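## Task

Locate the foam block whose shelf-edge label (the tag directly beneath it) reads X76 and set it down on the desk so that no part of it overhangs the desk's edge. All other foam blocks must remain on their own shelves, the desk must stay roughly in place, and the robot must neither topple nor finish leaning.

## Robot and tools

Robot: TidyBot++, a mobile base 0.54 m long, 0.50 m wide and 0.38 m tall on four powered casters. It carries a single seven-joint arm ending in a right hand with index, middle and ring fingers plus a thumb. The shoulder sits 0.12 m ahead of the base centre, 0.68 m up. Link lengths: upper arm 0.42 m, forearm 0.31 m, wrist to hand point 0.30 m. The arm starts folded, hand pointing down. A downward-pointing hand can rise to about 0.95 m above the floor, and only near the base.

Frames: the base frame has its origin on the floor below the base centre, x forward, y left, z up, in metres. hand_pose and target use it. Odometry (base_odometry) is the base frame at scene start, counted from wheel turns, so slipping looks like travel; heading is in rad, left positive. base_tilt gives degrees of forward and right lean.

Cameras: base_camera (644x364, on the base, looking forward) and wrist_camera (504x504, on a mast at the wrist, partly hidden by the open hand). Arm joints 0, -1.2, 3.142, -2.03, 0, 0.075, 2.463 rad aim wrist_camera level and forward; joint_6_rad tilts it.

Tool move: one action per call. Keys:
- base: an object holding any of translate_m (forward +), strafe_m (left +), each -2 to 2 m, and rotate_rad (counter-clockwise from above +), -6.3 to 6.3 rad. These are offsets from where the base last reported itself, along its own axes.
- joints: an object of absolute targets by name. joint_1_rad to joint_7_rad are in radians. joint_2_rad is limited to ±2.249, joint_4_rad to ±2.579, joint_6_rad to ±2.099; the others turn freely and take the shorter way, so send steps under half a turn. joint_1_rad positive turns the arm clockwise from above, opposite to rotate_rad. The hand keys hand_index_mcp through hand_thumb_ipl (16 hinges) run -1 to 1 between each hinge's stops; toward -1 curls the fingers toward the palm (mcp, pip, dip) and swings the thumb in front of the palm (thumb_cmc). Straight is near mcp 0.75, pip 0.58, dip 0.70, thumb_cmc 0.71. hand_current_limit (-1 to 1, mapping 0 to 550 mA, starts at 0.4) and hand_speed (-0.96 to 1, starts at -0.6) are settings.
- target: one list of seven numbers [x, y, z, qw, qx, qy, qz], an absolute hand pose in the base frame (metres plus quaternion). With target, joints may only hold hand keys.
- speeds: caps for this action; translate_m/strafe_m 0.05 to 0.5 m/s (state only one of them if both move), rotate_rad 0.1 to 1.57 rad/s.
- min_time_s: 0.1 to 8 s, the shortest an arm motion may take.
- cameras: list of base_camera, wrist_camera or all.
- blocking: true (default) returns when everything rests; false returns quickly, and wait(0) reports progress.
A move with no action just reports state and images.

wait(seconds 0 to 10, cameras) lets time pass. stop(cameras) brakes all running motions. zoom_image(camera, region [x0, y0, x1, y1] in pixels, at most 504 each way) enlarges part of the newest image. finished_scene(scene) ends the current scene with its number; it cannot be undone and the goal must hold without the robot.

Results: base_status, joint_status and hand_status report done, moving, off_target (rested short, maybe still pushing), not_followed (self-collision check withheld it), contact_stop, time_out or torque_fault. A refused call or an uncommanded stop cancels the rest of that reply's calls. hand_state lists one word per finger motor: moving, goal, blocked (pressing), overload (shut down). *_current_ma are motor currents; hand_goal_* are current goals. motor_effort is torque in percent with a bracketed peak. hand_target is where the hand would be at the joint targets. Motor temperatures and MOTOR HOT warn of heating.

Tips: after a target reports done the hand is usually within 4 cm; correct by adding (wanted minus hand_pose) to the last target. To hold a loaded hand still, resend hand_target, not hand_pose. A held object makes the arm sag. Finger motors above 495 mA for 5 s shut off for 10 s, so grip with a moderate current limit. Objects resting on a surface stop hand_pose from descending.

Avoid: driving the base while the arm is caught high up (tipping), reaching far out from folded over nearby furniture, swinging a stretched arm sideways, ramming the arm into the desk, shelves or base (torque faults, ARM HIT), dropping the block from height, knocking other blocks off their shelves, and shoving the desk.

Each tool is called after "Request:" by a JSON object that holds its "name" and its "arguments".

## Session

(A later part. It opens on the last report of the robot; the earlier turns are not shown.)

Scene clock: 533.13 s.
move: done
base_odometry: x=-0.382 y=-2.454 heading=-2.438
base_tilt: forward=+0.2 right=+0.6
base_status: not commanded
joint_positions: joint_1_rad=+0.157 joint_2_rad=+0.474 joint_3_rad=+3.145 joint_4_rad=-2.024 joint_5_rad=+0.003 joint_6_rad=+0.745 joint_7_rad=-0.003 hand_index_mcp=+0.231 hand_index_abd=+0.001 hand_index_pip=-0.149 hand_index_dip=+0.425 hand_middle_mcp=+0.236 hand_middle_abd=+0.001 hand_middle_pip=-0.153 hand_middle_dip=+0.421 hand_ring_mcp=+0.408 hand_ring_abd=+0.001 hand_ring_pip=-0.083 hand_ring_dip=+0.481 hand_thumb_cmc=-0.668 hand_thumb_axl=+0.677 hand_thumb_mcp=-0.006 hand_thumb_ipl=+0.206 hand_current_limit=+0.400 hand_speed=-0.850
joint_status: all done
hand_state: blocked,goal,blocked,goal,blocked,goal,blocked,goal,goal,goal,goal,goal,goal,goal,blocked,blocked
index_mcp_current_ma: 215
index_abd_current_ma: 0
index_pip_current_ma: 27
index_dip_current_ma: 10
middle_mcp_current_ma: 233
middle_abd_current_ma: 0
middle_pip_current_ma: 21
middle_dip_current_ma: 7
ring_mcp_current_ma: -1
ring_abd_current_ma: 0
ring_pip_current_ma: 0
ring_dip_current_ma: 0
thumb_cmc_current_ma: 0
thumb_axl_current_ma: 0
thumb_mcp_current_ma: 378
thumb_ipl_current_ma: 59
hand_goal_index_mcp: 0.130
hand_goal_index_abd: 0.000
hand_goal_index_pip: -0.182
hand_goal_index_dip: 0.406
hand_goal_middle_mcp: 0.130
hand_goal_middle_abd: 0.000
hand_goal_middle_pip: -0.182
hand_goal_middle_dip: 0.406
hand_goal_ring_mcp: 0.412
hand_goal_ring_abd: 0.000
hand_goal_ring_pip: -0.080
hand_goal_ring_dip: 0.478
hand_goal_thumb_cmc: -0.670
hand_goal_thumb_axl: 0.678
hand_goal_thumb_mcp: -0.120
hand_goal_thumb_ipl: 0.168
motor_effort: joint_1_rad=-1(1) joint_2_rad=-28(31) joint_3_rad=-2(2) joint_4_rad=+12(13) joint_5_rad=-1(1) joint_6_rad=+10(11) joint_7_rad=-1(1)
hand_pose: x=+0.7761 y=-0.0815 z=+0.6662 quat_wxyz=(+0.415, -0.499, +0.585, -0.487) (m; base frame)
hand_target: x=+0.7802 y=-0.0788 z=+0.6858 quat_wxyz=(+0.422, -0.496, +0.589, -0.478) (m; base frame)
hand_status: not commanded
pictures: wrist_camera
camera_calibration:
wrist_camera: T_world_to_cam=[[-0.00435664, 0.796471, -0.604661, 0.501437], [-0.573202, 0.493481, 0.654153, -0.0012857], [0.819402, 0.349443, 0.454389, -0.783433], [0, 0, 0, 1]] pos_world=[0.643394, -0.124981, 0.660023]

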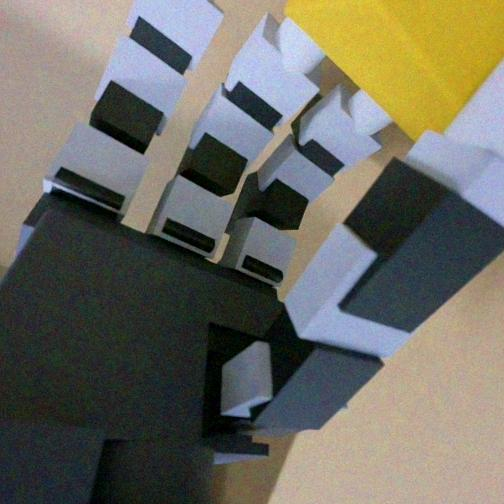

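Request:
{"name": "move", "arguments": {"base": {"translate_m":-0.45}, "speeds": {"translate_m":0.25}, "cameras": ["all"]}}

Scene clock: 539.07 s.
move: done
base_odometry: x=-0.039 y=-2.163 heading=-2.438
base_tilt: forward=+0.2 right=+0.6
base_status: done
joint_positions: joint_1_rad=+0.155 joint_2_rad=+0.464 joint_3_rad=+3.147 joint_4_rad=-2.014 joint_5_rad=+0.005 joint_6_rad=+0.744 joint_7_rad=-0.004 hand_index_mcp=+0.230 hand_index_abd=+0.001 hand_index_pip=-0.148 hand_index_dip=+0.426 hand_middle_mcp=+0.235 hand_middle_abd=+0.001 hand_middle_pip=-0.152 hand_middle_dip=+0.421 hand_ring_mcp=+0.407 hand_ring_abd=+0.001 hand_ring_pip=-0.083 hand_ring_dip=+0.481 hand_thumb_cmc=-0.669 hand_thumb_axl=+0.677 hand_thumb_mcp=-0.006 hand_thumb_ipl=+0.207 hand_current_limit=+0.400 hand_speed=-0.850
joint_status: not commanded
hand_state: blocked,goal,blocked,goal,blocked,goal,blocked,goal,goal,goal,goal,goal,goal,goal,blocked,blocked
index_mcp_current_ma: 210
index_abd_current_ma: 0
index_pip_current_ma: 28
index_dip_current_ma: 11
middle_mcp_current_ma: 229
middle_abd_current_ma: 0
middle_pip_current_ma: 22
middle_dip_current_ma: 7
ring_mcp_current_ma: -1
ring_abd_current_ma: 0
ring_pip_current_ma: 0
ring_dip_current_ma: 0
thumb_cmc_current_ma: 0
thumb_axl_current_ma: 0
thumb_mcp_current_ma: 378
thumb_ipl_current_ma: 60
hand_goal_index_mcp: 0.130
hand_goal_index_abd: 0.000
hand_goal_index_pip: -0.182
hand_goal_index_dip: 0.406
hand_goal_middle_mcp: 0.130
hand_goal_middle_abd: 0.000
hand_goal_middle_pip: -0.182
hand_goal_middle_dip: 0.406
hand_goal_ring_mcp: 0.412
hand_goal_ring_abd: 0.000
hand_goal_ring_pip: -0.080
hand_goal_ring_dip: 0.478
hand_goal_thumb_cmc: -0.670
hand_goal_thumb_axl: 0.678
hand_goal_thumb_mcp: -0.120
hand_goal_thumb_ipl: 0.168
motor_effort: joint_1_rad=-1(2) joint_2_rad=-28(31) joint_3_rad=-2(3) joint_4_rad=+12(14) joint_5_rad=-1(1) joint_6_rad=+10(11) joint_7_rad=+0(1)
hand_pose: x=+0.7799 y=-0.0813 z=+0.6773 quat_wxyz=(+0.420, -0.496, +0.579, -0.492) (m; base frame)
hand_target: x=+0.7802 y=-0.0788 z=+0.6858 quat_wxyz=(+0.422, -0.496, +0.589, -0.478) (m; base frame)
hand_status: not commanded
pictures: base_camera, wrist_camera
camera_calibration:
wrist_camera: T_world_to_cam=[[0.00475027, 0.793473, -0.608586, 0.503368], [-0.586291, 0.495229, 0.641102, 0.0127074], [0.810087, 0.353763, 0.467559, -0.792954], [0, 0, 0, 1]] pos_world=[0.647421, -0.125184, 0.668949]

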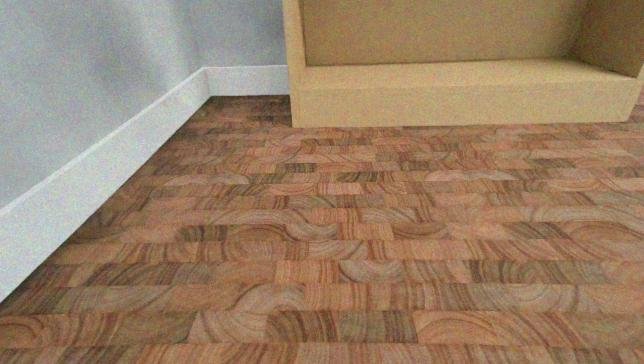

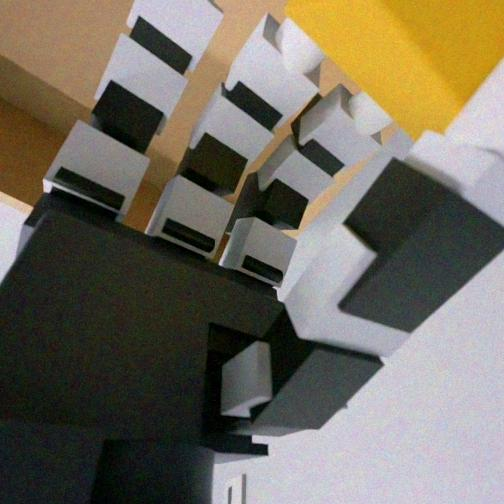

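Request:
{"name": "move", "arguments": {"base": {"translate_m":-0.76,"strafe_m":-0.86}, "speeds": {"translate_m":0.4}, "joints": {"joint_1_rad":-0.01,"joint_2_rad":0.145,"joint_4_rad":-0.93,"joint_6_rad":-0.80}, "min_time_s": 5, "cameras": ["all"]}}

Scene clock: 594.20 s.
move: done
base_odometry: x=-0.016 y=-1.015 heading=-2.438
base_tilt: forward=+0.2 right=+0.6
base_status: done
joint_positions: joint_1_rad=+0.004 joint_2_rad=+0.170 joint_3_rad=+3.149 joint_4_rad=-0.969 joint_5_rad=+0.006 joint_6_rad=-0.716 joint_7_rad=-0.004 hand_index_mcp=+0.230 hand_index_abd=+0.001 hand_index_pip=-0.148 hand_index_dip=+0.426 hand_middle_mcp=+0.235 hand_middle_abd=+0.001 hand_middle_pip=-0.152 hand_middle_dip=+0.421 hand_ring_mcp=+0.407 hand_ring_abd=+0.001 hand_ring_pip=-0.083 hand_ring_dip=+0.481 hand_thumb_cmc=-0.669 hand_thumb_axl=+0.677 hand_thumb_mcp=-0.006 hand_thumb_ipl=+0.207 hand_current_limit=+0.400 hand_speed=-0.850
joint_status: all done
hand_state: blocked,goal,blocked,goal,blocked,goal,blocked,goal,goal,goal,goal,goal,goal,goal,blocked,blocked
index_mcp_current_ma: 210
index_abd_current_ma: 0
index_pip_current_ma: 28
index_dip_current_ma: 11
middle_mcp_current_ma: 229
middle_abd_current_ma: 0
middle_pip_current_ma: 22
middle_dip_current_ma: 7
ring_mcp_current_ma: -1
ring_abd_current_ma: 0
ring_pip_current_ma: 0
ring_dip_current_ma: 0
thumb_cmc_current_ma: 0
thumb_axl_current_ma: 0
thumb_mcp_current_ma: 378
thumb_ipl_current_ma: 60
hand_goal_index_mcp: 0.130
hand_goal_index_abd: 0.000
hand_goal_index_pip: -0.182
hand_goal_index_dip: 0.406
hand_goal_middle_mcp: 0.130
hand_goal_middle_abd: 0.000
hand_goal_middle_pip: -0.182
hand_goal_middle_dip: 0.406
hand_goal_ring_mcp: 0.412
hand_goal_ring_abd: 0.000
hand_goal_ring_pip: -0.080
hand_goal_ring_dip: 0.478
hand_goal_thumb_cmc: -0.670
hand_goal_thumb_axl: 0.678
hand_goal_thumb_mcp: -0.120
hand_goal_thumb_ipl: 0.168
motor_effort: joint_1_rad=-1(3) joint_2_rad=-24(31) joint_3_rad=-2(3) joint_4_rad=+16(18) joint_5_rad=-1(1) joint_6_rad=+9(10) joint_7_rad=+0(1)
hand_pose: x=+0.7416 y=+0.0158 z=+1.0615 quat_wxyz=(+0.420, -0.562, +0.570, -0.428) (m; base frame)
hand_target: x=+0.7197 y=+0.0126 z=+1.0769 quat_wxyz=(+0.414, -0.552, +0.587, -0.423) (m; base frame)
hand_status: not commanded
pictures: base_camera, wrist_camera
camera_calibration:
wrist_camera: T_world_to_cam=[[-0.179526, 0.786845, -0.590462, 0.777822], [-0.567642, 0.407358, 0.715431, -0.395406], [0.803463, 0.46361, 0.373515, -0.872949], [0, 0, 0, 1]] pos_world=[0.616572, -0.0462463, 1.06822]

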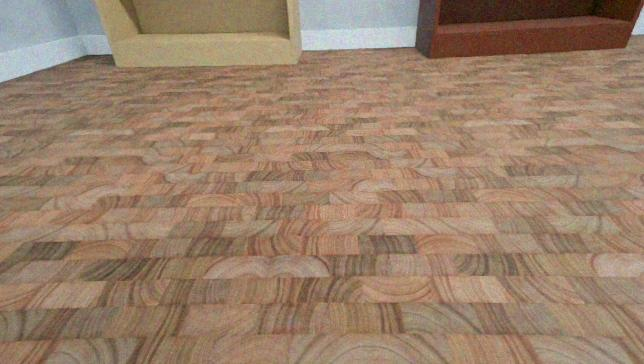

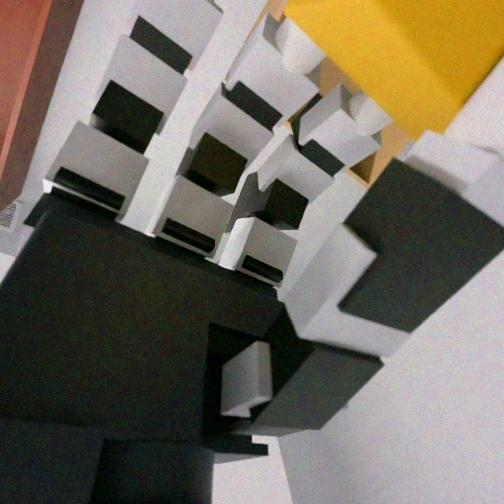

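Request:
{"name": "move", "arguments": {"base": {"rotate_rad":3.14}, "speeds": {"rotate_rad":0.8}, "cameras": ["all"]}}

Scene clock: 602.20 s.
move: done
base_odometry: x=-0.016 y=-1.015 heading=+0.701
base_tilt: forward=+0.2 right=+0.6
base_status: done
joint_positions: joint_1_rad=-0.012 joint_2_rad=+0.170 joint_3_rad=+3.157 joint_4_rad=-0.969 joint_5_rad=+0.009 joint_6_rad=-0.717 joint_7_rad=-0.004 hand_index_mcp=+0.230 hand_index_abd=+0.001 hand_index_pip=-0.148 hand_index_dip=+0.426 hand_middle_mcp=+0.235 hand_middle_abd=+0.001 hand_middle_pip=-0.152 hand_middle_dip=+0.421 hand_ring_mcp=+0.407 hand_ring_abd=+0.001 hand_ring_pip=-0.083 hand_ring_dip=+0.481 hand_thumb_cmc=-0.669 hand_thumb_axl=+0.677 hand_thumb_mcp=-0.006 hand_thumb_ipl=+0.207 hand_current_limit=+0.400 hand_speed=-0.850
joint_status: not commanded
hand_state: blocked,goal,blocked,goal,blocked,goal,blocked,goal,goal,goal,goal,goal,goal,goal,blocked,blocked
index_mcp_current_ma: 210
index_abd_current_ma: 0
index_pip_current_ma: 28
index_dip_current_ma: 11
middle_mcp_current_ma: 229
middle_abd_current_ma: 0
middle_pip_current_ma: 22
middle_dip_current_ma: 7
ring_mcp_current_ma: -1
ring_abd_current_ma: 0
ring_pip_current_ma: 0
ring_dip_current_ma: 0
thumb_cmc_current_ma: 0
thumb_axl_current_ma: 0
thumb_mcp_current_ma: 378
thumb_ipl_current_ma: 60
hand_goal_index_mcp: 0.130
hand_goal_index_abd: 0.000
hand_goal_index_pip: -0.182
hand_goal_index_dip: 0.406
hand_goal_middle_mcp: 0.130
hand_goal_middle_abd: 0.000
hand_goal_middle_pip: -0.182
hand_goal_middle_dip: 0.406
hand_goal_ring_mcp: 0.412
hand_goal_ring_abd: 0.000
hand_goal_ring_pip: -0.080
hand_goal_ring_dip: 0.478
hand_goal_thumb_cmc: -0.670
hand_goal_thumb_axl: 0.678
hand_goal_thumb_mcp: -0.120
hand_goal_thumb_ipl: 0.168
motor_effort: joint_1_rad=-1(3) joint_2_rad=-23(25) joint_3_rad=-2(4) joint_4_rad=+16(17) joint_5_rad=-1(2) joint_6_rad=+10(10) joint_7_rad=-1(1)
hand_pose: x=+0.7413 y=+0.0209 z=+1.0612 quat_wxyz=(+0.420, -0.565, +0.567, -0.427) (m; base frame)
hand_target: x=+0.7197 y=+0.0126 z=+1.0769 quat_wxyz=(+0.414, -0.552, +0.587, -0.423) (m; base frame)
hand_status: not commanded
pictures: base_camera, wrist_camera
camera_calibration:
wrist_camera: T_world_to_cam=[[-0.185882, 0.782888, -0.593746, 0.781863], [-0.569945, 0.406322, 0.714189, -0.394427], [0.800382, 0.471157, 0.370675, -0.869777], [0, 0, 0, 1]] pos_world=[0.616686, -0.0420448, 1.06833]

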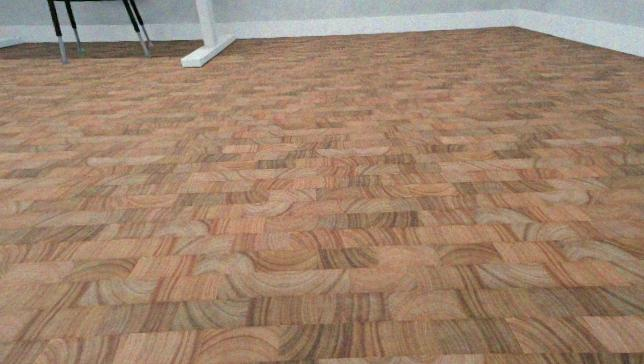

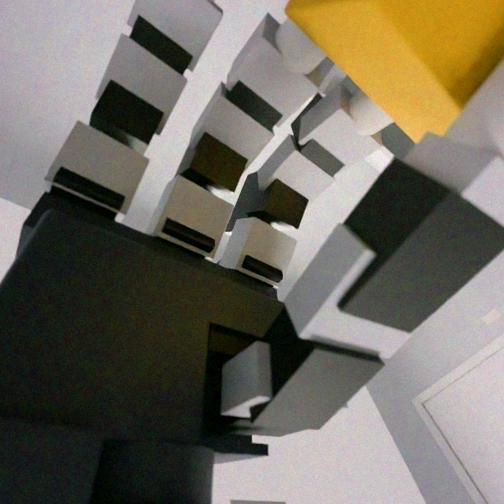

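Request:
{"name": "move", "arguments": {"base": {"translate_m":0.70,"strafe_m":0.865}, "speeds": {"translate_m":0.4}, "cameras": ["all"]}}

Scene clock: 612.83 s.
move: done
base_odometry: x=-0.039 y=+0.097 heading=+0.701
base_tilt: forward=+0.2 right=+0.6
base_status: done
joint_positions: joint_1_rad=-0.011 joint_2_rad=+0.164 joint_3_rad=+3.157 joint_4_rad=-0.969 joint_5_rad=+0.010 joint_6_rad=-0.719 joint_7_rad=-0.004 hand_index_mcp=+0.230 hand_index_abd=+0.001 hand_index_pip=-0.148 hand_index_dip=+0.426 hand_middle_mcp=+0.235 hand_middle_abd=+0.001 hand_middle_pip=-0.152 hand_middle_dip=+0.421 hand_ring_mcp=+0.407 hand_ring_abd=+0.001 hand_ring_pip=-0.083 hand_ring_dip=+0.481 hand_thumb_cmc=-0.669 hand_thumb_axl=+0.677 hand_thumb_mcp=-0.006 hand_thumb_ipl=+0.207 hand_current_limit=+0.400 hand_speed=-0.850
joint_status: not commanded
hand_state: blocked,goal,blocked,goal,blocked,goal,blocked,goal,goal,goal,goal,goal,goal,goal,blocked,blocked
index_mcp_current_ma: 210
index_abd_current_ma: 0
index_pip_current_ma: 28
index_dip_current_ma: 11
middle_mcp_current_ma: 229
middle_abd_current_ma: 0
middle_pip_current_ma: 22
middle_dip_current_ma: 7
ring_mcp_current_ma: -1
ring_abd_current_ma: 0
ring_pip_current_ma: 0
ring_dip_current_ma: 0
thumb_cmc_current_ma: 0
thumb_axl_current_ma: 0
thumb_mcp_current_ma: 378
thumb_ipl_current_ma: 60
hand_goal_index_mcp: 0.130
hand_goal_index_abd: 0.000
hand_goal_index_pip: -0.182
hand_goal_index_dip: 0.406
hand_goal_middle_mcp: 0.130
hand_goal_middle_abd: 0.000
hand_goal_middle_pip: -0.182
hand_goal_middle_dip: 0.406
hand_goal_ring_mcp: 0.412
hand_goal_ring_abd: 0.000
hand_goal_ring_pip: -0.080
hand_goal_ring_dip: 0.478
hand_goal_thumb_cmc: -0.670
hand_goal_thumb_axl: 0.678
hand_goal_thumb_mcp: -0.120
hand_goal_thumb_ipl: 0.168
motor_effort: joint_1_rad=-1(2) joint_2_rad=-23(27) joint_3_rad=-1(3) joint_4_rad=+16(18) joint_5_rad=-1(1) joint_6_rad=+9(10) joint_7_rad=+0(1)
hand_pose: x=+0.7390 y=+0.0200 z=+1.0645 quat_wxyz=(+0.421, -0.564, +0.566, -0.429) (m; base frame)
hand_target: x=+0.7197 y=+0.0126 z=+1.0769 quat_wxyz=(+0.414, -0.552, +0.587, -0.423) (m; base frame)
hand_status: not commanded
pictures: base_camera, wrist_camera
camera_calibration:
wrist_camera: T_world_to_cam=[[-0.182099, 0.782935, -0.594856, 0.782499], [-0.572575, 0.407388, 0.711472, -0.392941], [0.799374, 0.470158, 0.374104, -0.871663], [0, 0, 0, 1]] pos_world=[0.614289, -0.0427466, 1.07113]

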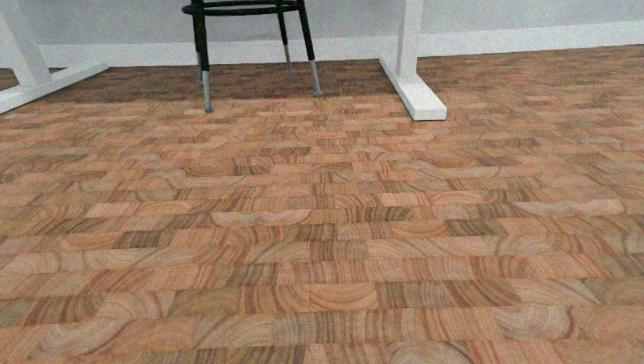

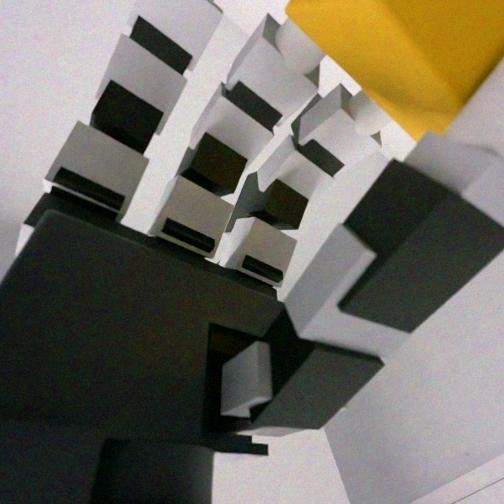

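Request:
{"name": "zoom_image", "arguments": {"camera": "wrist_camera", "region": [200, 0, 504, 260]}}

Scaled by 1.658.

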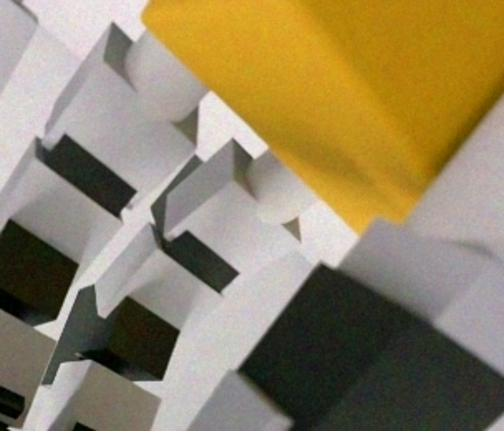

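Request:
{"name": "move", "arguments": {"base": {"translate_m":0.49}, "speeds": {"translate_m":0.2}, "cameras": ["all"]}}

Request:
{"name": "zoom_image", "arguments": {"camera": "wrist_camera", "region": [200, 0, 504, 260]}}

Scene clock: 644.60 s.
move: done
base_odometry: x=+0.335 y=+0.414 heading=+0.702
base_tilt: forward=+0.2 right=+0.6
base_status: done
joint_positions: joint_1_rad=-0.011 joint_2_rad=+0.156 joint_3_rad=+3.157 joint_4_rad=-0.968 joint_5_rad=+0.010 joint_6_rad=-0.720 joint_7_rad=-0.004 hand_index_mcp=+0.230 hand_index_abd=+0.001 hand_index_pip=-0.148 hand_index_dip=+0.426 hand_middle_mcp=+0.235 hand_middle_abd=+0.001 hand_middle_pip=-0.152 hand_middle_dip=+0.421 hand_ring_mcp=+0.407 hand_ring_abd=+0.001 hand_ring_pip=-0.083 hand_ring_dip=+0.481 hand_thumb_cmc=-0.669 hand_thumb_axl=+0.677 hand_thumb_mcp=-0.006 hand_thumb_ipl=+0.207 hand_current_limit=+0.400 hand_speed=-0.850
joint_status: not commanded
hand_state: blocked,goal,blocked,goal,blocked,goal,blocked,goal,goal,goal,goal,goal,goal,goal,blocked,blocked
index_mcp_current_ma: 210
index_abd_current_ma: 0
index_pip_current_ma: 28
index_dip_current_ma: 11
middle_mcp_current_ma: 229
middle_abd_current_ma: 0
middle_pip_current_ma: 22
middle_dip_current_ma: 7
ring_mcp_current_ma: -1
ring_abd_current_ma: 0
ring_pip_current_ma: 0
ring_dip_current_ma: 0
thumb_cmc_current_ma: 0
thumb_axl_current_ma: 0
thumb_mcp_current_ma: 378
thumb_ipl_current_ma: 60
hand_goal_index_mcp: 0.130
hand_goal_index_abd: 0.000
hand_goal_index_pip: -0.182
hand_goal_index_dip: 0.406
hand_goal_middle_mcp: 0.130
hand_goal_middle_abd: 0.000
hand_goal_middle_pip: -0.182
hand_goal_middle_dip: 0.406
hand_goal_ring_mcp: 0.412
hand_goal_ring_abd: 0.000
hand_goal_ring_pip: -0.080
hand_goal_ring_dip: 0.478
hand_goal_thumb_cmc: -0.670
hand_goal_thumb_axl: 0.678
hand_goal_thumb_mcp: -0.120
hand_goal_thumb_ipl: 0.168
motor_effort: joint_1_rad=-1(1) joint_2_rad=-23(28) joint_3_rad=-2(2) joint_4_rad=+16(17) joint_5_rad=-1(1) joint_6_rad=+10(10) joint_7_rad=-1(1)
hand_pose: x=+0.7354 y=+0.0200 z=+1.0703 quat_wxyz=(+0.423, -0.562, +0.564, -0.432) (m; base frame)
hand_target: x=+0.7197 y=+0.0126 z=+1.0769 quat_wxyz=(+0.414, -0.552, +0.587, -0.423) (m; base frame)
hand_status: not commanded
pictures: base_camera, wrist_camera
camera_calibration:
wrist_camera: T_world_to_cam=[[-0.176944, 0.782975, -0.596356, 0.783096], [-0.578637, 0.407384, 0.706554, -0.38941], [0.79616, 0.470094, 0.380974, -0.875908], [0, 0, 0, 1]] pos_world=[0.610599, -0.0427466, 1.07584]

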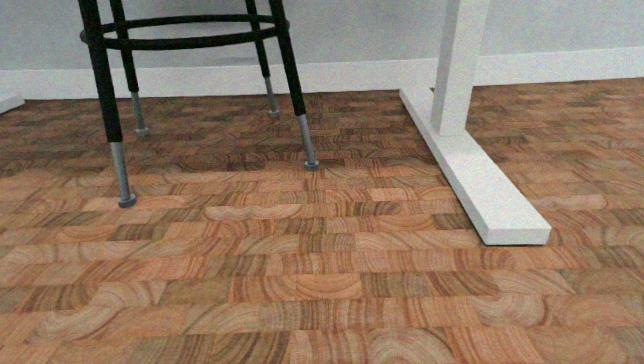

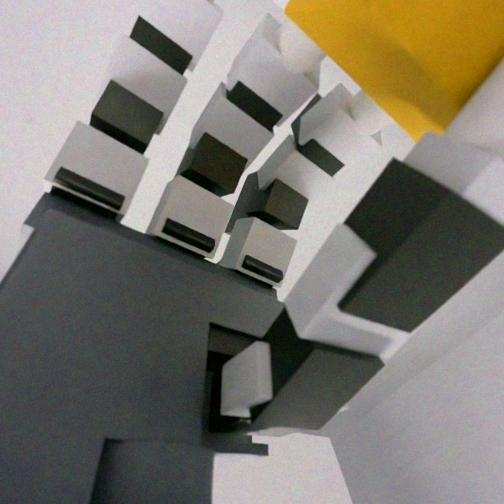

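Scaled by 1.658.

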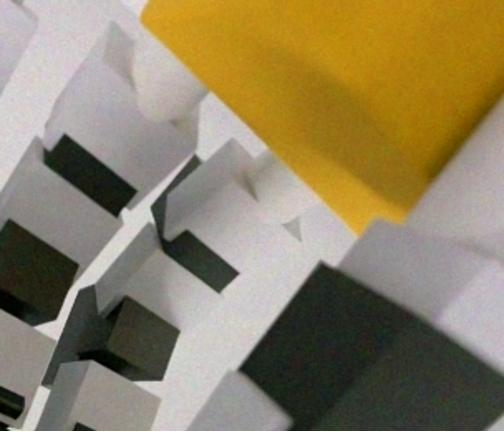

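Request:
{"name": "move", "arguments": {"base": {"translate_m":0.04}, "speeds": {"translate_m":0.1}}}

Request:
{"name": "move", "arguments": {"joints": {"joint_2_rad":0.085,"joint_4_rad":-1.257,"joint_6_rad":-0.43}, "min_time_s": 3, "cameras": ["wrist_camera"]}}

Request:
{"name": "zoom_image", "arguments": {"camera": "wrist_camera", "region": [200, 0, 504, 260]}}

Scene clock: 669.57 s.
move: done
base_odometry: x=+0.366 y=+0.440 heading=+0.702
base_tilt: forward=+0.2 right=+0.6
base_status: done
joint_positions: joint_1_rad=-0.011 joint_2_rad=+0.152 joint_3_rad=+3.157 joint_4_rad=-0.967 joint_5_rad=+0.010 joint_6_rad=-0.721 joint_7_rad=-0.004 hand_index_mcp=+0.230 hand_index_abd=+0.001 hand_index_pip=-0.148 hand_index_dip=+0.426 hand_middle_mcp=+0.235 hand_middle_abd=+0.001 hand_middle_pip=-0.152 hand_middle_dip=+0.421 hand_ring_mcp=+0.407 hand_ring_abd=+0.001 hand_ring_pip=-0.083 hand_ring_dip=+0.481 hand_thumb_cmc=-0.669 hand_thumb_axl=+0.677 hand_thumb_mcp=-0.006 hand_thumb_ipl=+0.207 hand_current_limit=+0.400 hand_speed=-0.850
joint_status: not commanded
hand_state: blocked,goal,blocked,goal,blocked,goal,blocked,goal,goal,goal,goal,goal,goal,goal,blocked,blocked
index_mcp_current_ma: 210
index_abd_current_ma: 0
index_pip_current_ma: 28
index_dip_current_ma: 11
middle_mcp_current_ma: 229
middle_abd_current_ma: 0
middle_pip_current_ma: 22
middle_dip_current_ma: 7
ring_mcp_current_ma: -1
ring_abd_current_ma: 0
ring_pip_current_ma: 0
ring_dip_current_ma: 0
thumb_cmc_current_ma: 0
thumb_axl_current_ma: 0
thumb_mcp_current_ma: 378
thumb_ipl_current_ma: 60
hand_goal_index_mcp: 0.130
hand_goal_index_abd: 0.000
hand_goal_index_pip: -0.182
hand_goal_index_dip: 0.406
hand_goal_middle_mcp: 0.130
hand_goal_middle_abd: 0.000
hand_goal_middle_pip: -0.182
hand_goal_middle_dip: 0.406
hand_goal_ring_mcp: 0.412
hand_goal_ring_abd: 0.000
hand_goal_ring_pip: -0.080
hand_goal_ring_dip: 0.478
hand_goal_thumb_cmc: -0.670
hand_goal_thumb_axl: 0.678
hand_goal_thumb_mcp: -0.120
hand_goal_thumb_ipl: 0.168
motor_effort: joint_1_rad=-1(2) joint_2_rad=-23(28) joint_3_rad=-2(2) joint_4_rad=+16(17) joint_5_rad=-1(1) joint_6_rad=+10(10) joint_7_rad=-1(1)
hand_pose: x=+0.7340 y=+0.0200 z=+1.0724 quat_wxyz=(+0.424, -0.562, +0.564, -0.432) (m; base frame)
hand_target: x=+0.7197 y=+0.0126 z=+1.0769 quat_wxyz=(+0.414, -0.552, +0.587, -0.423) (m; base frame)
hand_status: not commanded
pictures: none

Scene clock: 672.87 s.
move: off_target
base_odometry: x=+0.366 y=+0.440 heading=+0.702
base_tilt: forward=+0.2 right=+0.6
base_status: not commanded
joint_positions: joint_1_rad=-0.011 joint_2_rad=+0.118 joint_3_rad=+3.157 joint_4_rad=-1.227 joint_5_rad=+0.010 joint_6_rad=-0.545 joint_7_rad=-0.004 hand_index_mcp=+0.230 hand_index_abd=+0.001 hand_index_pip=-0.148 hand_index_dip=+0.426 hand_middle_mcp=+0.235 hand_middle_abd=+0.001 hand_middle_pip=-0.152 hand_middle_dip=+0.421 hand_ring_mcp=+0.407 hand_ring_abd=+0.001 hand_ring_pip=-0.083 hand_ring_dip=+0.481 hand_thumb_cmc=-0.669 hand_thumb_axl=+0.677 hand_thumb_mcp=-0.006 hand_thumb_ipl=+0.207 hand_current_limit=+0.400 hand_speed=-0.850
joint_status: joint_6_rad off_target (ended at -0.545, target -0.430); the others done
hand_state: blocked,goal,blocked,goal,blocked,goal,blocked,goal,goal,goal,goal,goal,goal,goal,blocked,blocked
index_mcp_current_ma: 210
index_abd_current_ma: 0
index_pip_current_ma: 28
index_dip_current_ma: 11
middle_mcp_current_ma: 229
middle_abd_current_ma: 0
middle_pip_current_ma: 22
middle_dip_current_ma: 7
ring_mcp_current_ma: -1
ring_abd_current_ma: 0
ring_pip_current_ma: 0
ring_dip_current_ma: 0
thumb_cmc_current_ma: 0
thumb_axl_current_ma: 0
thumb_mcp_current_ma: 378
thumb_ipl_current_ma: 60
hand_goal_index_mcp: 0.130
hand_goal_index_abd: 0.000
hand_goal_index_pip: -0.182
hand_goal_index_dip: 0.406
hand_goal_middle_mcp: 0.130
hand_goal_middle_abd: 0.000
hand_goal_middle_pip: -0.182
hand_goal_middle_dip: 0.406
hand_goal_ring_mcp: 0.412
hand_goal_ring_abd: 0.000
hand_goal_ring_pip: -0.080
hand_goal_ring_dip: 0.478
hand_goal_thumb_cmc: -0.670
hand_goal_thumb_axl: 0.678
hand_goal_thumb_mcp: -0.120
hand_goal_thumb_ipl: 0.168
motor_effort: joint_1_rad=-1(1) joint_2_rad=-23(24) joint_3_rad=-2(2) joint_4_rad=+17(18) joint_5_rad=-1(1) joint_6_rad=+9(10) joint_7_rad=+0(1)
hand_pose: x=+0.7349 y=+0.0199 z=+0.9941 quat_wxyz=(+0.410, -0.573, +0.574, -0.418) (m; base frame)
hand_target: x=+0.7403 y=+0.0141 z=+1.0293 quat_wxyz=(+0.445, -0.534, +0.561, -0.449) (m; base frame)
hand_status: not commanded
pictures: wrist_camera
camera_calibration:
wrist_camera: T_world_to_cam=[[-0.206065, 0.782842, -0.587108, 0.749864], [-0.545174, 0.406397, 0.733231, -0.386861], [0.812602, 0.471169, 0.34304, -0.820853], [0, 0, 0, 1]] pos_world=[0.610642, -0.0430449, 1.0055]

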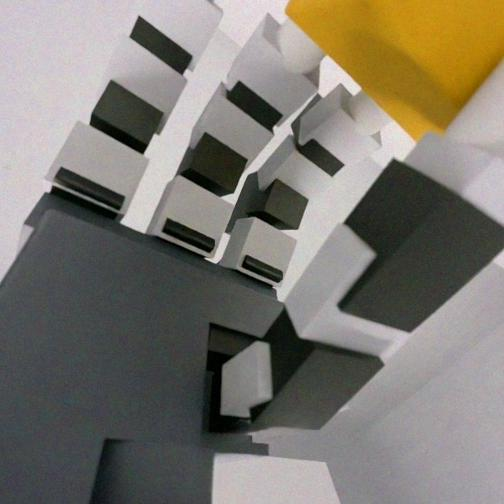

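Scaled by 1.658.

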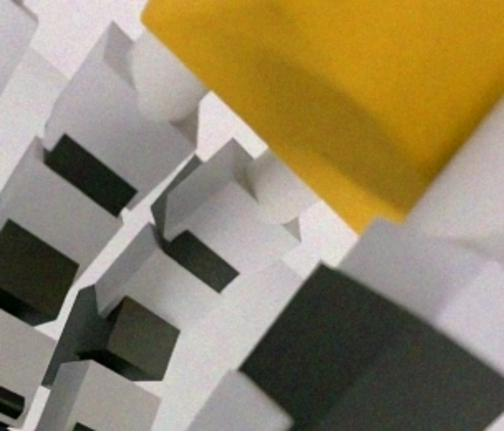

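Request:
{"name": "move", "arguments": {"joints": {"joint_2_rad":0.03,"joint_4_rad":-1.39,"joint_6_rad":-0.29}, "min_time_s": 2, "cameras": ["wrist_camera"]}}

Scene clock: 683.40 s.
move: off_target
base_odometry: x=+0.366 y=+0.440 heading=+0.702
base_tilt: forward=+0.2 right=+0.6
base_status: not commanded
joint_positions: joint_1_rad=-0.011 joint_2_rad=+0.062 joint_3_rad=+3.157 joint_4_rad=-1.359 joint_5_rad=+0.010 joint_6_rad=-0.406 joint_7_rad=-0.004 hand_index_mcp=+0.230 hand_index_abd=+0.001 hand_index_pip=-0.148 hand_index_dip=+0.426 hand_middle_mcp=+0.235 hand_middle_abd=+0.001 hand_middle_pip=-0.152 hand_middle_dip=+0.421 hand_ring_mcp=+0.407 hand_ring_abd=+0.001 hand_ring_pip=-0.083 hand_ring_dip=+0.481 hand_thumb_cmc=-0.669 hand_thumb_axl=+0.677 hand_thumb_mcp=-0.006 hand_thumb_ipl=+0.207 hand_current_limit=+0.400 hand_speed=-0.850
joint_status: joint_6_rad off_target (ended at -0.406, target -0.290); the others done
hand_state: blocked,goal,blocked,goal,blocked,goal,blocked,goal,goal,goal,goal,goal,goal,goal,blocked,blocked
index_mcp_current_ma: 210
index_abd_current_ma: 0
index_pip_current_ma: 28
index_dip_current_ma: 11
middle_mcp_current_ma: 229
middle_abd_current_ma: 0
middle_pip_current_ma: 22
middle_dip_current_ma: 7
ring_mcp_current_ma: -1
ring_abd_current_ma: 0
ring_pip_current_ma: 0
ring_dip_current_ma: 0
thumb_cmc_current_ma: 0
thumb_axl_current_ma: 0
thumb_mcp_current_ma: 378
thumb_ipl_current_ma: 60
hand_goal_index_mcp: 0.130
hand_goal_index_abd: 0.000
hand_goal_index_pip: -0.182
hand_goal_index_dip: 0.406
hand_goal_middle_mcp: 0.130
hand_goal_middle_abd: 0.000
hand_goal_middle_pip: -0.182
hand_goal_middle_dip: 0.406
hand_goal_ring_mcp: 0.412
hand_goal_ring_abd: 0.000
hand_goal_ring_pip: -0.080
hand_goal_ring_dip: 0.478
hand_goal_thumb_cmc: -0.670
hand_goal_thumb_axl: 0.678
hand_goal_thumb_mcp: -0.120
hand_goal_thumb_ipl: 0.168
motor_effort: joint_1_rad=-1(1) joint_2_rad=-21(24) joint_3_rad=-1(2) joint_4_rad=+17(18) joint_5_rad=-1(1) joint_6_rad=+10(11) joint_7_rad=+0(1)
hand_pose: x=+0.7263 y=+0.0199 z=+0.9898 quat_wxyz=(+0.429, -0.559, +0.560, -0.435) (m; base frame)
hand_target: x=+0.7300 y=+0.0150 z=+1.0241 quat_wxyz=(+0.463, -0.522, +0.545, -0.465) (m; base frame)
hand_status: not commanded
pictures: wrist_camera
camera_calibration:
wrist_camera: T_world_to_cam=[[-0.16921, 0.782799, -0.598826, 0.730362], [-0.59138, 0.405413, 0.697072, -0.319092], [0.78844, 0.472086, 0.394332, -0.845651], [0, 0, 0, 1]] pos_world=[0.601626, -0.0431432, 0.993257]

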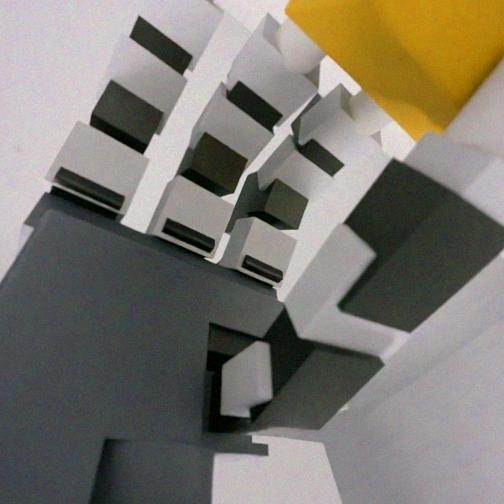

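Request:
{"name": "move", "arguments": {"joints": {"joint_2_rad":0.017,"joint_4_rad":-1.487,"joint_6_rad":-0.212}, "min_time_s": 2, "cameras": ["wrist_camera"]}}

Scene clock: 690.67 s.
move: done
base_odometry: x=+0.366 y=+0.440 heading=+0.702
base_tilt: forward=+0.2 right=+0.6
base_status: not commanded
joint_positions: joint_1_rad=-0.011 joint_2_rad=+0.039 joint_3_rad=+3.157 joint_4_rad=-1.446 joint_5_rad=+0.010 joint_6_rad=-0.314 joint_7_rad=-0.004 hand_index_mcp=+0.230 hand_index_abd=+0.001 hand_index_pip=-0.148 hand_index_dip=+0.426 hand_middle_mcp=+0.235 hand_middle_abd=+0.000 hand_middle_pip=-0.151 hand_middle_dip=+0.423 hand_ring_mcp=+0.407 hand_ring_abd=+0.001 hand_ring_pip=-0.083 hand_ring_dip=+0.481 hand_thumb_cmc=-0.671 hand_thumb_axl=+0.677 hand_thumb_mcp=-0.006 hand_thumb_ipl=+0.207 hand_current_limit=+0.400 hand_speed=-0.850
joint_status: all done
hand_state: blocked,goal,blocked,goal,blocked,goal,blocked,goal,goal,goal,goal,goal,goal,goal,blocked,blocked
index_mcp_current_ma: 210
index_abd_current_ma: 0
index_pip_current_ma: 28
index_dip_current_ma: 11
middle_mcp_current_ma: 229
middle_abd_current_ma: 0
middle_pip_current_ma: 24
middle_dip_current_ma: 8
ring_mcp_current_ma: -1
ring_abd_current_ma: 0
ring_pip_current_ma: 0
ring_dip_current_ma: 0
thumb_cmc_current_ma: 0
thumb_axl_current_ma: 0
thumb_mcp_current_ma: 378
thumb_ipl_current_ma: 61
hand_goal_index_mcp: 0.130
hand_goal_index_abd: 0.000
hand_goal_index_pip: -0.182
hand_goal_index_dip: 0.406
hand_goal_middle_mcp: 0.130
hand_goal_middle_abd: 0.000
hand_goal_middle_pip: -0.182
hand_goal_middle_dip: 0.406
hand_goal_ring_mcp: 0.412
hand_goal_ring_abd: 0.000
hand_goal_ring_pip: -0.080
hand_goal_ring_dip: 0.478
hand_goal_thumb_cmc: -0.670
hand_goal_thumb_axl: 0.678
hand_goal_thumb_mcp: -0.120
hand_goal_thumb_ipl: 0.168
motor_effort: joint_1_rad=-1(2) joint_2_rad=-19(24) joint_3_rad=-2(3) joint_4_rad=+16(18) joint_5_rad=-1(1) joint_6_rad=+8(11) joint_7_rad=-1(1)
hand_pose: x=+0.7234 y=+0.0200 z=+0.9775 quat_wxyz=(+0.436, -0.554, +0.554, -0.443) (m; base frame)
hand_target: x=+0.7266 y=+0.0157 z=+0.9963 quat_wxyz=(+0.462, -0.524, +0.546, -0.463) (m; base frame)
hand_status: not commanded
pictures: wrist_camera
camera_calibration:
wrist_camera: T_world_to_cam=[[-0.153689, 0.78274, -0.603073, 0.715332], [-0.610281, 0.404814, 0.680942, -0.282863], [0.777134, 0.472698, 0.415476, -0.851009], [0, 0, 0, 1]] pos_world=[0.598661, -0.0431421, 0.977585]

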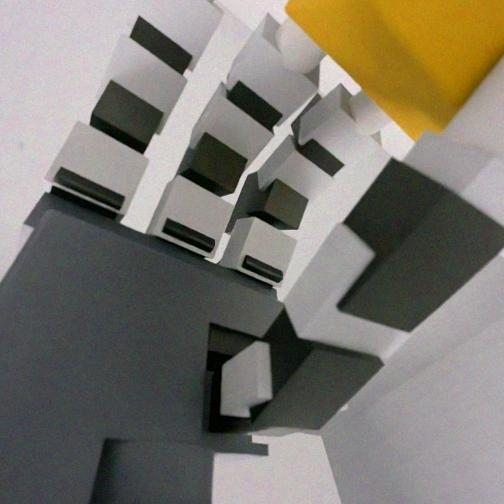

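Request:
{"name": "move", "arguments": {"joints": {"joint_2_rad":0.016,"joint_4_rad":-1.525,"joint_6_rad":-0.18}, "min_time_s": 2, "cameras": ["wrist_camera"]}}

Scene clock: 699.43 s.
move: done
base_odometry: x=+0.366 y=+0.440 heading=+0.702
base_tilt: forward=+0.2 right=+0.6
base_status: not commanded
joint_positions: joint_1_rad=-0.011 joint_2_rad=+0.027 joint_3_rad=+3.157 joint_4_rad=-1.476 joint_5_rad=+0.010 joint_6_rad=-0.274 joint_7_rad=-0.004 hand_index_mcp=+0.230 hand_index_abd=+0.001 hand_index_pip=-0.148 hand_index_dip=+0.426 hand_middle_mcp=+0.235 hand_middle_abd=+0.000 hand_middle_pip=-0.151 hand_middle_dip=+0.423 hand_ring_mcp=+0.407 hand_ring_abd=+0.001 hand_ring_pip=-0.083 hand_ring_dip=+0.481 hand_thumb_cmc=-0.671 hand_thumb_axl=+0.677 hand_thumb_mcp=-0.006 hand_thumb_ipl=+0.207 hand_current_limit=+0.400 hand_speed=-0.850
joint_status: all done
hand_state: blocked,goal,blocked,goal,blocked,goal,blocked,goal,goal,goal,goal,goal,goal,goal,blocked,blocked
index_mcp_current_ma: 210
index_abd_current_ma: 0
index_pip_current_ma: 28
index_dip_current_ma: 11
middle_mcp_current_ma: 229
middle_abd_current_ma: 0
middle_pip_current_ma: 24
middle_dip_current_ma: 8
ring_mcp_current_ma: -1
ring_abd_current_ma: 0
ring_pip_current_ma: 0
ring_dip_current_ma: 0
thumb_cmc_current_ma: 0
thumb_axl_current_ma: 0
thumb_mcp_current_ma: 378
thumb_ipl_current_ma: 61
hand_goal_index_mcp: 0.130
hand_goal_index_abd: 0.000
hand_goal_index_pip: -0.182
hand_goal_index_dip: 0.406
hand_goal_middle_mcp: 0.130
hand_goal_middle_abd: 0.000
hand_goal_middle_pip: -0.182
hand_goal_middle_dip: 0.406
hand_goal_ring_mcp: 0.412
hand_goal_ring_abd: 0.000
hand_goal_ring_pip: -0.080
hand_goal_ring_dip: 0.478
hand_goal_thumb_cmc: -0.670
hand_goal_thumb_axl: 0.678
hand_goal_thumb_mcp: -0.120
hand_goal_thumb_ipl: 0.168
motor_effort: joint_1_rad=-1(1) joint_2_rad=-18(20) joint_3_rad=-2(2) joint_4_rad=+15(17) joint_5_rad=+0(1) joint_6_rad=+8(9) joint_7_rad=+0(1)
hand_pose: x=+0.7220 y=+0.0201 z=+0.9784 quat_wxyz=(+0.443, -0.549, +0.549, -0.449) (m; base frame)
hand_target: x=+0.7261 y=+0.0160 z=+0.9832 quat_wxyz=(+0.461, -0.525, +0.547, -0.461) (m; base frame)
hand_status: not commanded
pictures: wrist_camera
camera_calibration:
wrist_camera: T_world_to_cam=[[-0.140254, 0.782721, -0.606364, 0.709128], [-0.625811, 0.404495, 0.666891, -0.259322], [0.767261, 0.473004, 0.433104, -0.860487], [0, 0, 0, 1]] pos_world=[0.597389, -0.0431416, 0.975609]

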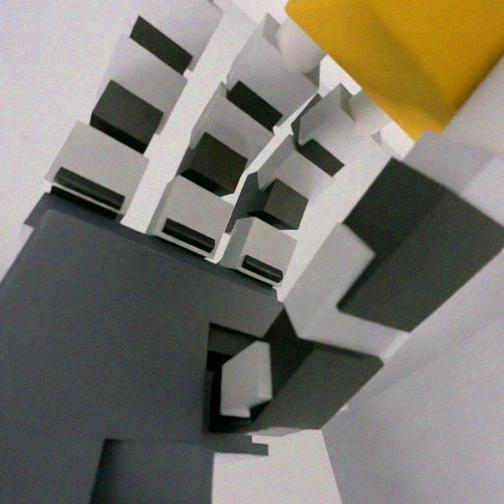

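Request:
{"name": "move", "arguments": {"joints": {"joint_2_rad":0.022,"joint_4_rad":-1.49,"joint_6_rad":-0.20}, "min_time_s": 1.5}}

Request:
{"name": "move", "arguments": {"joints": {"hand_index_mcp":0.29,"hand_middle_mcp":0.29,"hand_index_pip":-0.15,"hand_middle_pip":-0.15,"hand_thumb_mcp":0.05}, "cameras": ["wrist_camera"]}}

Scene clock: 711.23 s.
move: done
base_odometry: x=+0.366 y=+0.440 heading=+0.702
base_tilt: forward=+0.2 right=+0.6
base_status: not commanded
joint_positions: joint_1_rad=-0.011 joint_2_rad=+0.027 joint_3_rad=+3.157 joint_4_rad=-1.476 joint_5_rad=+0.010 joint_6_rad=-0.274 joint_7_rad=-0.004 hand_index_mcp=+0.230 hand_index_abd=+0.001 hand_index_pip=-0.148 hand_index_dip=+0.426 hand_middle_mcp=+0.235 hand_middle_abd=+0.000 hand_middle_pip=-0.151 hand_middle_dip=+0.423 hand_ring_mcp=+0.407 hand_ring_abd=+0.001 hand_ring_pip=-0.083 hand_ring_dip=+0.481 hand_thumb_cmc=-0.671 hand_thumb_axl=+0.677 hand_thumb_mcp=-0.006 hand_thumb_ipl=+0.207 hand_current_limit=+0.400 hand_speed=-0.850
joint_status: all done
hand_state: blocked,goal,blocked,goal,blocked,goal,blocked,goal,goal,goal,goal,goal,goal,goal,blocked,blocked
index_mcp_current_ma: 210
index_abd_current_ma: 0
index_pip_current_ma: 28
index_dip_current_ma: 11
middle_mcp_current_ma: 229
middle_abd_current_ma: 0
middle_pip_current_ma: 24
middle_dip_current_ma: 8
ring_mcp_current_ma: -1
ring_abd_current_ma: 0
ring_pip_current_ma: 0
ring_dip_current_ma: 0
thumb_cmc_current_ma: 0
thumb_axl_current_ma: 0
thumb_mcp_current_ma: 378
thumb_ipl_current_ma: 61
hand_goal_index_mcp: 0.130
hand_goal_index_abd: 0.000
hand_goal_index_pip: -0.182
hand_goal_index_dip: 0.406
hand_goal_middle_mcp: 0.130
hand_goal_middle_abd: 0.000
hand_goal_middle_pip: -0.182
hand_goal_middle_dip: 0.406
hand_goal_ring_mcp: 0.412
hand_goal_ring_abd: 0.000
hand_goal_ring_pip: -0.080
hand_goal_ring_dip: 0.478
hand_goal_thumb_cmc: -0.670
hand_goal_thumb_axl: 0.678
hand_goal_thumb_mcp: -0.120
hand_goal_thumb_ipl: 0.168
motor_effort: joint_1_rad=+0(2) joint_2_rad=-17(19) joint_3_rad=-1(2) joint_4_rad=+14(16) joint_5_rad=+0(1) joint_6_rad=+8(9) joint_7_rad=+0(1)
hand_pose: x=+0.7220 y=+0.0201 z=+0.9784 quat_wxyz=(+0.443, -0.549, +0.549, -0.449) (m; base frame)
hand_target: x=+0.7294 y=+0.0158 z=+0.9949 quat_wxyz=(+0.463, -0.523, +0.545, -0.464) (m; base frame)
hand_status: not commanded
pictures: none

Scene clock: 712.10 s.
move: done
base_odometry: x=+0.366 y=+0.440 heading=+0.702
base_tilt: forward=+0.2 right=+0.6
base_status: not commanded
joint_positions: joint_1_rad=-0.011 joint_2_rad=+0.027 joint_3_rad=+3.157 joint_4_rad=-1.476 joint_5_rad=+0.010 joint_6_rad=-0.274 joint_7_rad=-0.004 hand_index_mcp=+0.278 hand_index_abd=+0.001 hand_index_pip=-0.147 hand_index_dip=+0.409 hand_middle_mcp=+0.276 hand_middle_abd=+0.000 hand_middle_pip=-0.147 hand_middle_dip=+0.409 hand_ring_mcp=+0.407 hand_ring_abd=+0.001 hand_ring_pip=-0.083 hand_ring_dip=+0.481 hand_thumb_cmc=-0.671 hand_thumb_axl=+0.677 hand_thumb_mcp=+0.048 hand_thumb_ipl=+0.170 hand_current_limit=+0.400 hand_speed=-0.850
joint_status: all done
hand_state: goal,goal,goal,goal,goal,goal,goal,goal,goal,goal,goal,goal,goal,goal,goal,goal
index_mcp_current_ma: -5
index_abd_current_ma: 0
index_pip_current_ma: 0
index_dip_current_ma: 0
middle_mcp_current_ma: -7
middle_abd_current_ma: 0
middle_pip_current_ma: 0
middle_dip_current_ma: 0
ring_mcp_current_ma: -1
ring_abd_current_ma: 0
ring_pip_current_ma: 0
ring_dip_current_ma: 0
thumb_cmc_current_ma: 0
thumb_axl_current_ma: 0
thumb_mcp_current_ma: 0
thumb_ipl_current_ma: 0
hand_goal_index_mcp: 0.290
hand_goal_index_abd: 0.000
hand_goal_index_pip: -0.150
hand_goal_index_dip: 0.406
hand_goal_middle_mcp: 0.290
hand_goal_middle_abd: 0.000
hand_goal_middle_pip: -0.150
hand_goal_middle_dip: 0.406
hand_goal_ring_mcp: 0.412
hand_goal_ring_abd: 0.000
hand_goal_ring_pip: -0.080
hand_goal_ring_dip: 0.478
hand_goal_thumb_cmc: -0.670
hand_goal_thumb_axl: 0.678
hand_goal_thumb_mcp: 0.050
hand_goal_thumb_ipl: 0.168
motor_effort: joint_1_rad=+0(1) joint_2_rad=-20(21) joint_3_rad=-2(2) joint_4_rad=+17(17) joint_5_rad=-1(1) joint_6_rad=+10(10) joint_7_rad=+0(1)
hand_pose: x=+0.7220 y=+0.0201 z=+0.9784 quat_wxyz=(+0.443, -0.549, +0.549, -0.449) (m; base frame)
hand_target: x=+0.7294 y=+0.0158 z=+0.9949 quat_wxyz=(+0.463, -0.523, +0.545, -0.464) (m; base frame)
hand_status: not commanded
pictures: wrist_camera
camera_calibration:
wrist_camera: T_world_to_cam=[[-0.140254, 0.782721, -0.606364, 0.709128], [-0.625811, 0.404495, 0.666891, -0.259322], [0.767261, 0.473004, 0.433104, -0.860487], [0, 0, 0, 1]] pos_world=[0.597389, -0.0431416, 0.975609]

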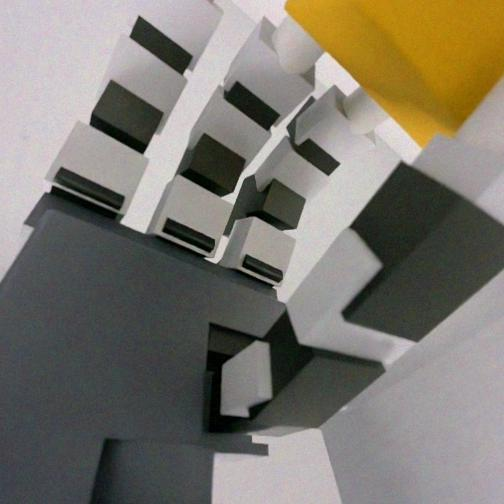

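Request:
{"name": "move", "arguments": {"joints": {"hand_index_mcp":0.42,"hand_middle_mcp":0.42,"hand_index_pip":-0.05,"hand_middle_pip":-0.05,"hand_index_dip":0.55,"hand_middle_dip":0.55,"hand_thumb_mcp":0.225}}}

Request:
{"name": "move", "arguments": {"joints": {"hand_index_mcp":0.7,"hand_middle_mcp":0.7,"hand_ring_mcp":0.7,"hand_index_pip":0.1,"hand_middle_pip":0.1,"hand_ring_pip":0.1,"hand_index_dip":0.696,"hand_middle_dip":0.696,"hand_ring_dip":0.696}, "cameras": ["wrist_camera"]}}

Scene clock: 725.33 s.
move: done
base_odometry: x=+0.366 y=+0.440 heading=+0.702
base_tilt: forward=+0.2 right=+0.6
base_status: not commanded
joint_positions: joint_1_rad=-0.011 joint_2_rad=+0.027 joint_3_rad=+3.157 joint_4_rad=-1.476 joint_5_rad=+0.010 joint_6_rad=-0.274 joint_7_rad=-0.004 hand_index_mcp=+0.405 hand_index_abd=+0.001 hand_index_pip=-0.053 hand_index_dip=+0.547 hand_middle_mcp=+0.402 hand_middle_abd=+0.000 hand_middle_pip=-0.053 hand_middle_dip=+0.547 hand_ring_mcp=+0.407 hand_ring_abd=+0.001 hand_ring_pip=-0.083 hand_ring_dip=+0.481 hand_thumb_cmc=-0.671 hand_thumb_axl=+0.677 hand_thumb_mcp=+0.222 hand_thumb_ipl=+0.170 hand_current_limit=+0.400 hand_speed=-0.850
joint_status: all done
hand_state: goal,goal,goal,goal,goal,goal,goal,goal,goal,goal,goal,goal,goal,goal,goal,goal
index_mcp_current_ma: -7
index_abd_current_ma: 0
index_pip_current_ma: 0
index_dip_current_ma: 0
middle_mcp_current_ma: -10
middle_abd_current_ma: 0
middle_pip_current_ma: 0
middle_dip_current_ma: 0
ring_mcp_current_ma: -1
ring_abd_current_ma: 0
ring_pip_current_ma: 0
ring_dip_current_ma: 0
thumb_cmc_current_ma: 0
thumb_axl_current_ma: 0
thumb_mcp_current_ma: -1
thumb_ipl_current_ma: 0
hand_goal_index_mcp: 0.420
hand_goal_index_abd: 0.000
hand_goal_index_pip: -0.050
hand_goal_index_dip: 0.550
hand_goal_middle_mcp: 0.420
hand_goal_middle_abd: 0.000
hand_goal_middle_pip: -0.050
hand_goal_middle_dip: 0.550
hand_goal_ring_mcp: 0.412
hand_goal_ring_abd: 0.000
hand_goal_ring_pip: -0.080
hand_goal_ring_dip: 0.478
hand_goal_thumb_cmc: -0.670
hand_goal_thumb_axl: 0.678
hand_goal_thumb_mcp: 0.226
hand_goal_thumb_ipl: 0.168
motor_effort: joint_1_rad=+0(1) joint_2_rad=-20(20) joint_3_rad=-1(2) joint_4_rad=+17(17) joint_5_rad=-1(1) joint_6_rad=+9(10) joint_7_rad=-1(1)
hand_pose: x=+0.7220 y=+0.0201 z=+0.9784 quat_wxyz=(+0.443, -0.549, +0.549, -0.449) (m; base frame)
hand_target: x=+0.7294 y=+0.0158 z=+0.9949 quat_wxyz=(+0.463, -0.523, +0.545, -0.464) (m; base frame)
hand_status: not commanded
pictures: none

Scene clock: 726.33 s.
move: off_target
base_odometry: x=+0.366 y=+0.440 heading=+0.702
base_tilt: forward=+0.2 right=+0.6
base_status: not commanded
joint_positions: joint_1_rad=-0.011 joint_2_rad=+0.027 joint_3_rad=+3.157 joint_4_rad=-1.476 joint_5_rad=+0.010 joint_6_rad=-0.274 joint_7_rad=-0.004 hand_index_mcp=+0.681 hand_index_abd=+0.001 hand_index_pip=+0.095 hand_index_dip=+0.693 hand_middle_mcp=+0.677 hand_middle_abd=+0.000 hand_middle_pip=+0.095 hand_middle_dip=+0.693 hand_ring_mcp=+0.681 hand_ring_abd=+0.001 hand_ring_pip=+0.094 hand_ring_dip=+0.693 hand_thumb_cmc=-0.671 hand_thumb_axl=+0.677 hand_thumb_mcp=+0.222 hand_thumb_ipl=+0.170 hand_current_limit=+0.400 hand_speed=-0.850
joint_status: hand_middle_mcp off_target (ended at +0.677, target +0.700); the others done
hand_state: goal,goal,goal,goal,blocked,goal,goal,goal,goal,goal,goal,goal,goal,goal,goal,goal
index_mcp_current_ma: -11
index_abd_current_ma: 0
index_pip_current_ma: -1
index_dip_current_ma: 0
middle_mcp_current_ma: -15
middle_abd_current_ma: 0
middle_pip_current_ma: -1
middle_dip_current_ma: 0
ring_mcp_current_ma: -11
ring_abd_current_ma: 0
ring_pip_current_ma: -1
ring_dip_current_ma: 0
thumb_cmc_current_ma: 0
thumb_axl_current_ma: 0
thumb_mcp_current_ma: -1
thumb_ipl_current_ma: 0
hand_goal_index_mcp: 0.700
hand_goal_index_abd: 0.000
hand_goal_index_pip: 0.100
hand_goal_index_dip: 0.696
hand_goal_middle_mcp: 0.700
hand_goal_middle_abd: 0.000
hand_goal_middle_pip: 0.100
hand_goal_middle_dip: 0.696
hand_goal_ring_mcp: 0.700
hand_goal_ring_abd: 0.000
hand_goal_ring_pip: 0.100
hand_goal_ring_dip: 0.696
hand_goal_thumb_cmc: -0.670
hand_goal_thumb_axl: 0.678
hand_goal_thumb_mcp: 0.226
hand_goal_thumb_ipl: 0.168
motor_effort: joint_1_rad=-1(1) joint_2_rad=-20(20) joint_3_rad=-2(2) joint_4_rad=+17(18) joint_5_rad=+0(1) joint_6_rad=+10(10) joint_7_rad=-1(1)
hand_pose: x=+0.7220 y=+0.0201 z=+0.9784 quat_wxyz=(+0.443, -0.549, +0.549, -0.449) (m; base frame)
hand_target: x=+0.7294 y=+0.0158 z=+0.9949 quat_wxyz=(+0.463, -0.523, +0.545, -0.464) (m; base frame)
hand_status: not commanded
pictures: wrist_camera
camera_calibration:
wrist_camera: T_world_to_cam=[[-0.140254, 0.782721, -0.606364, 0.709128], [-0.625811, 0.404495, 0.666891, -0.259322], [0.767261, 0.473004, 0.433104, -0.860487], [0, 0, 0, 1]] pos_world=[0.597389, -0.0431416, 0.975609]

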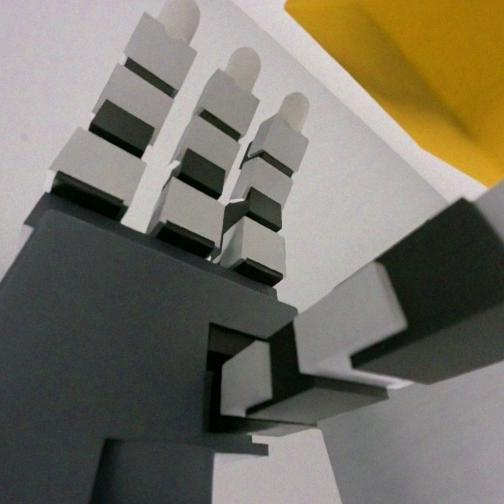

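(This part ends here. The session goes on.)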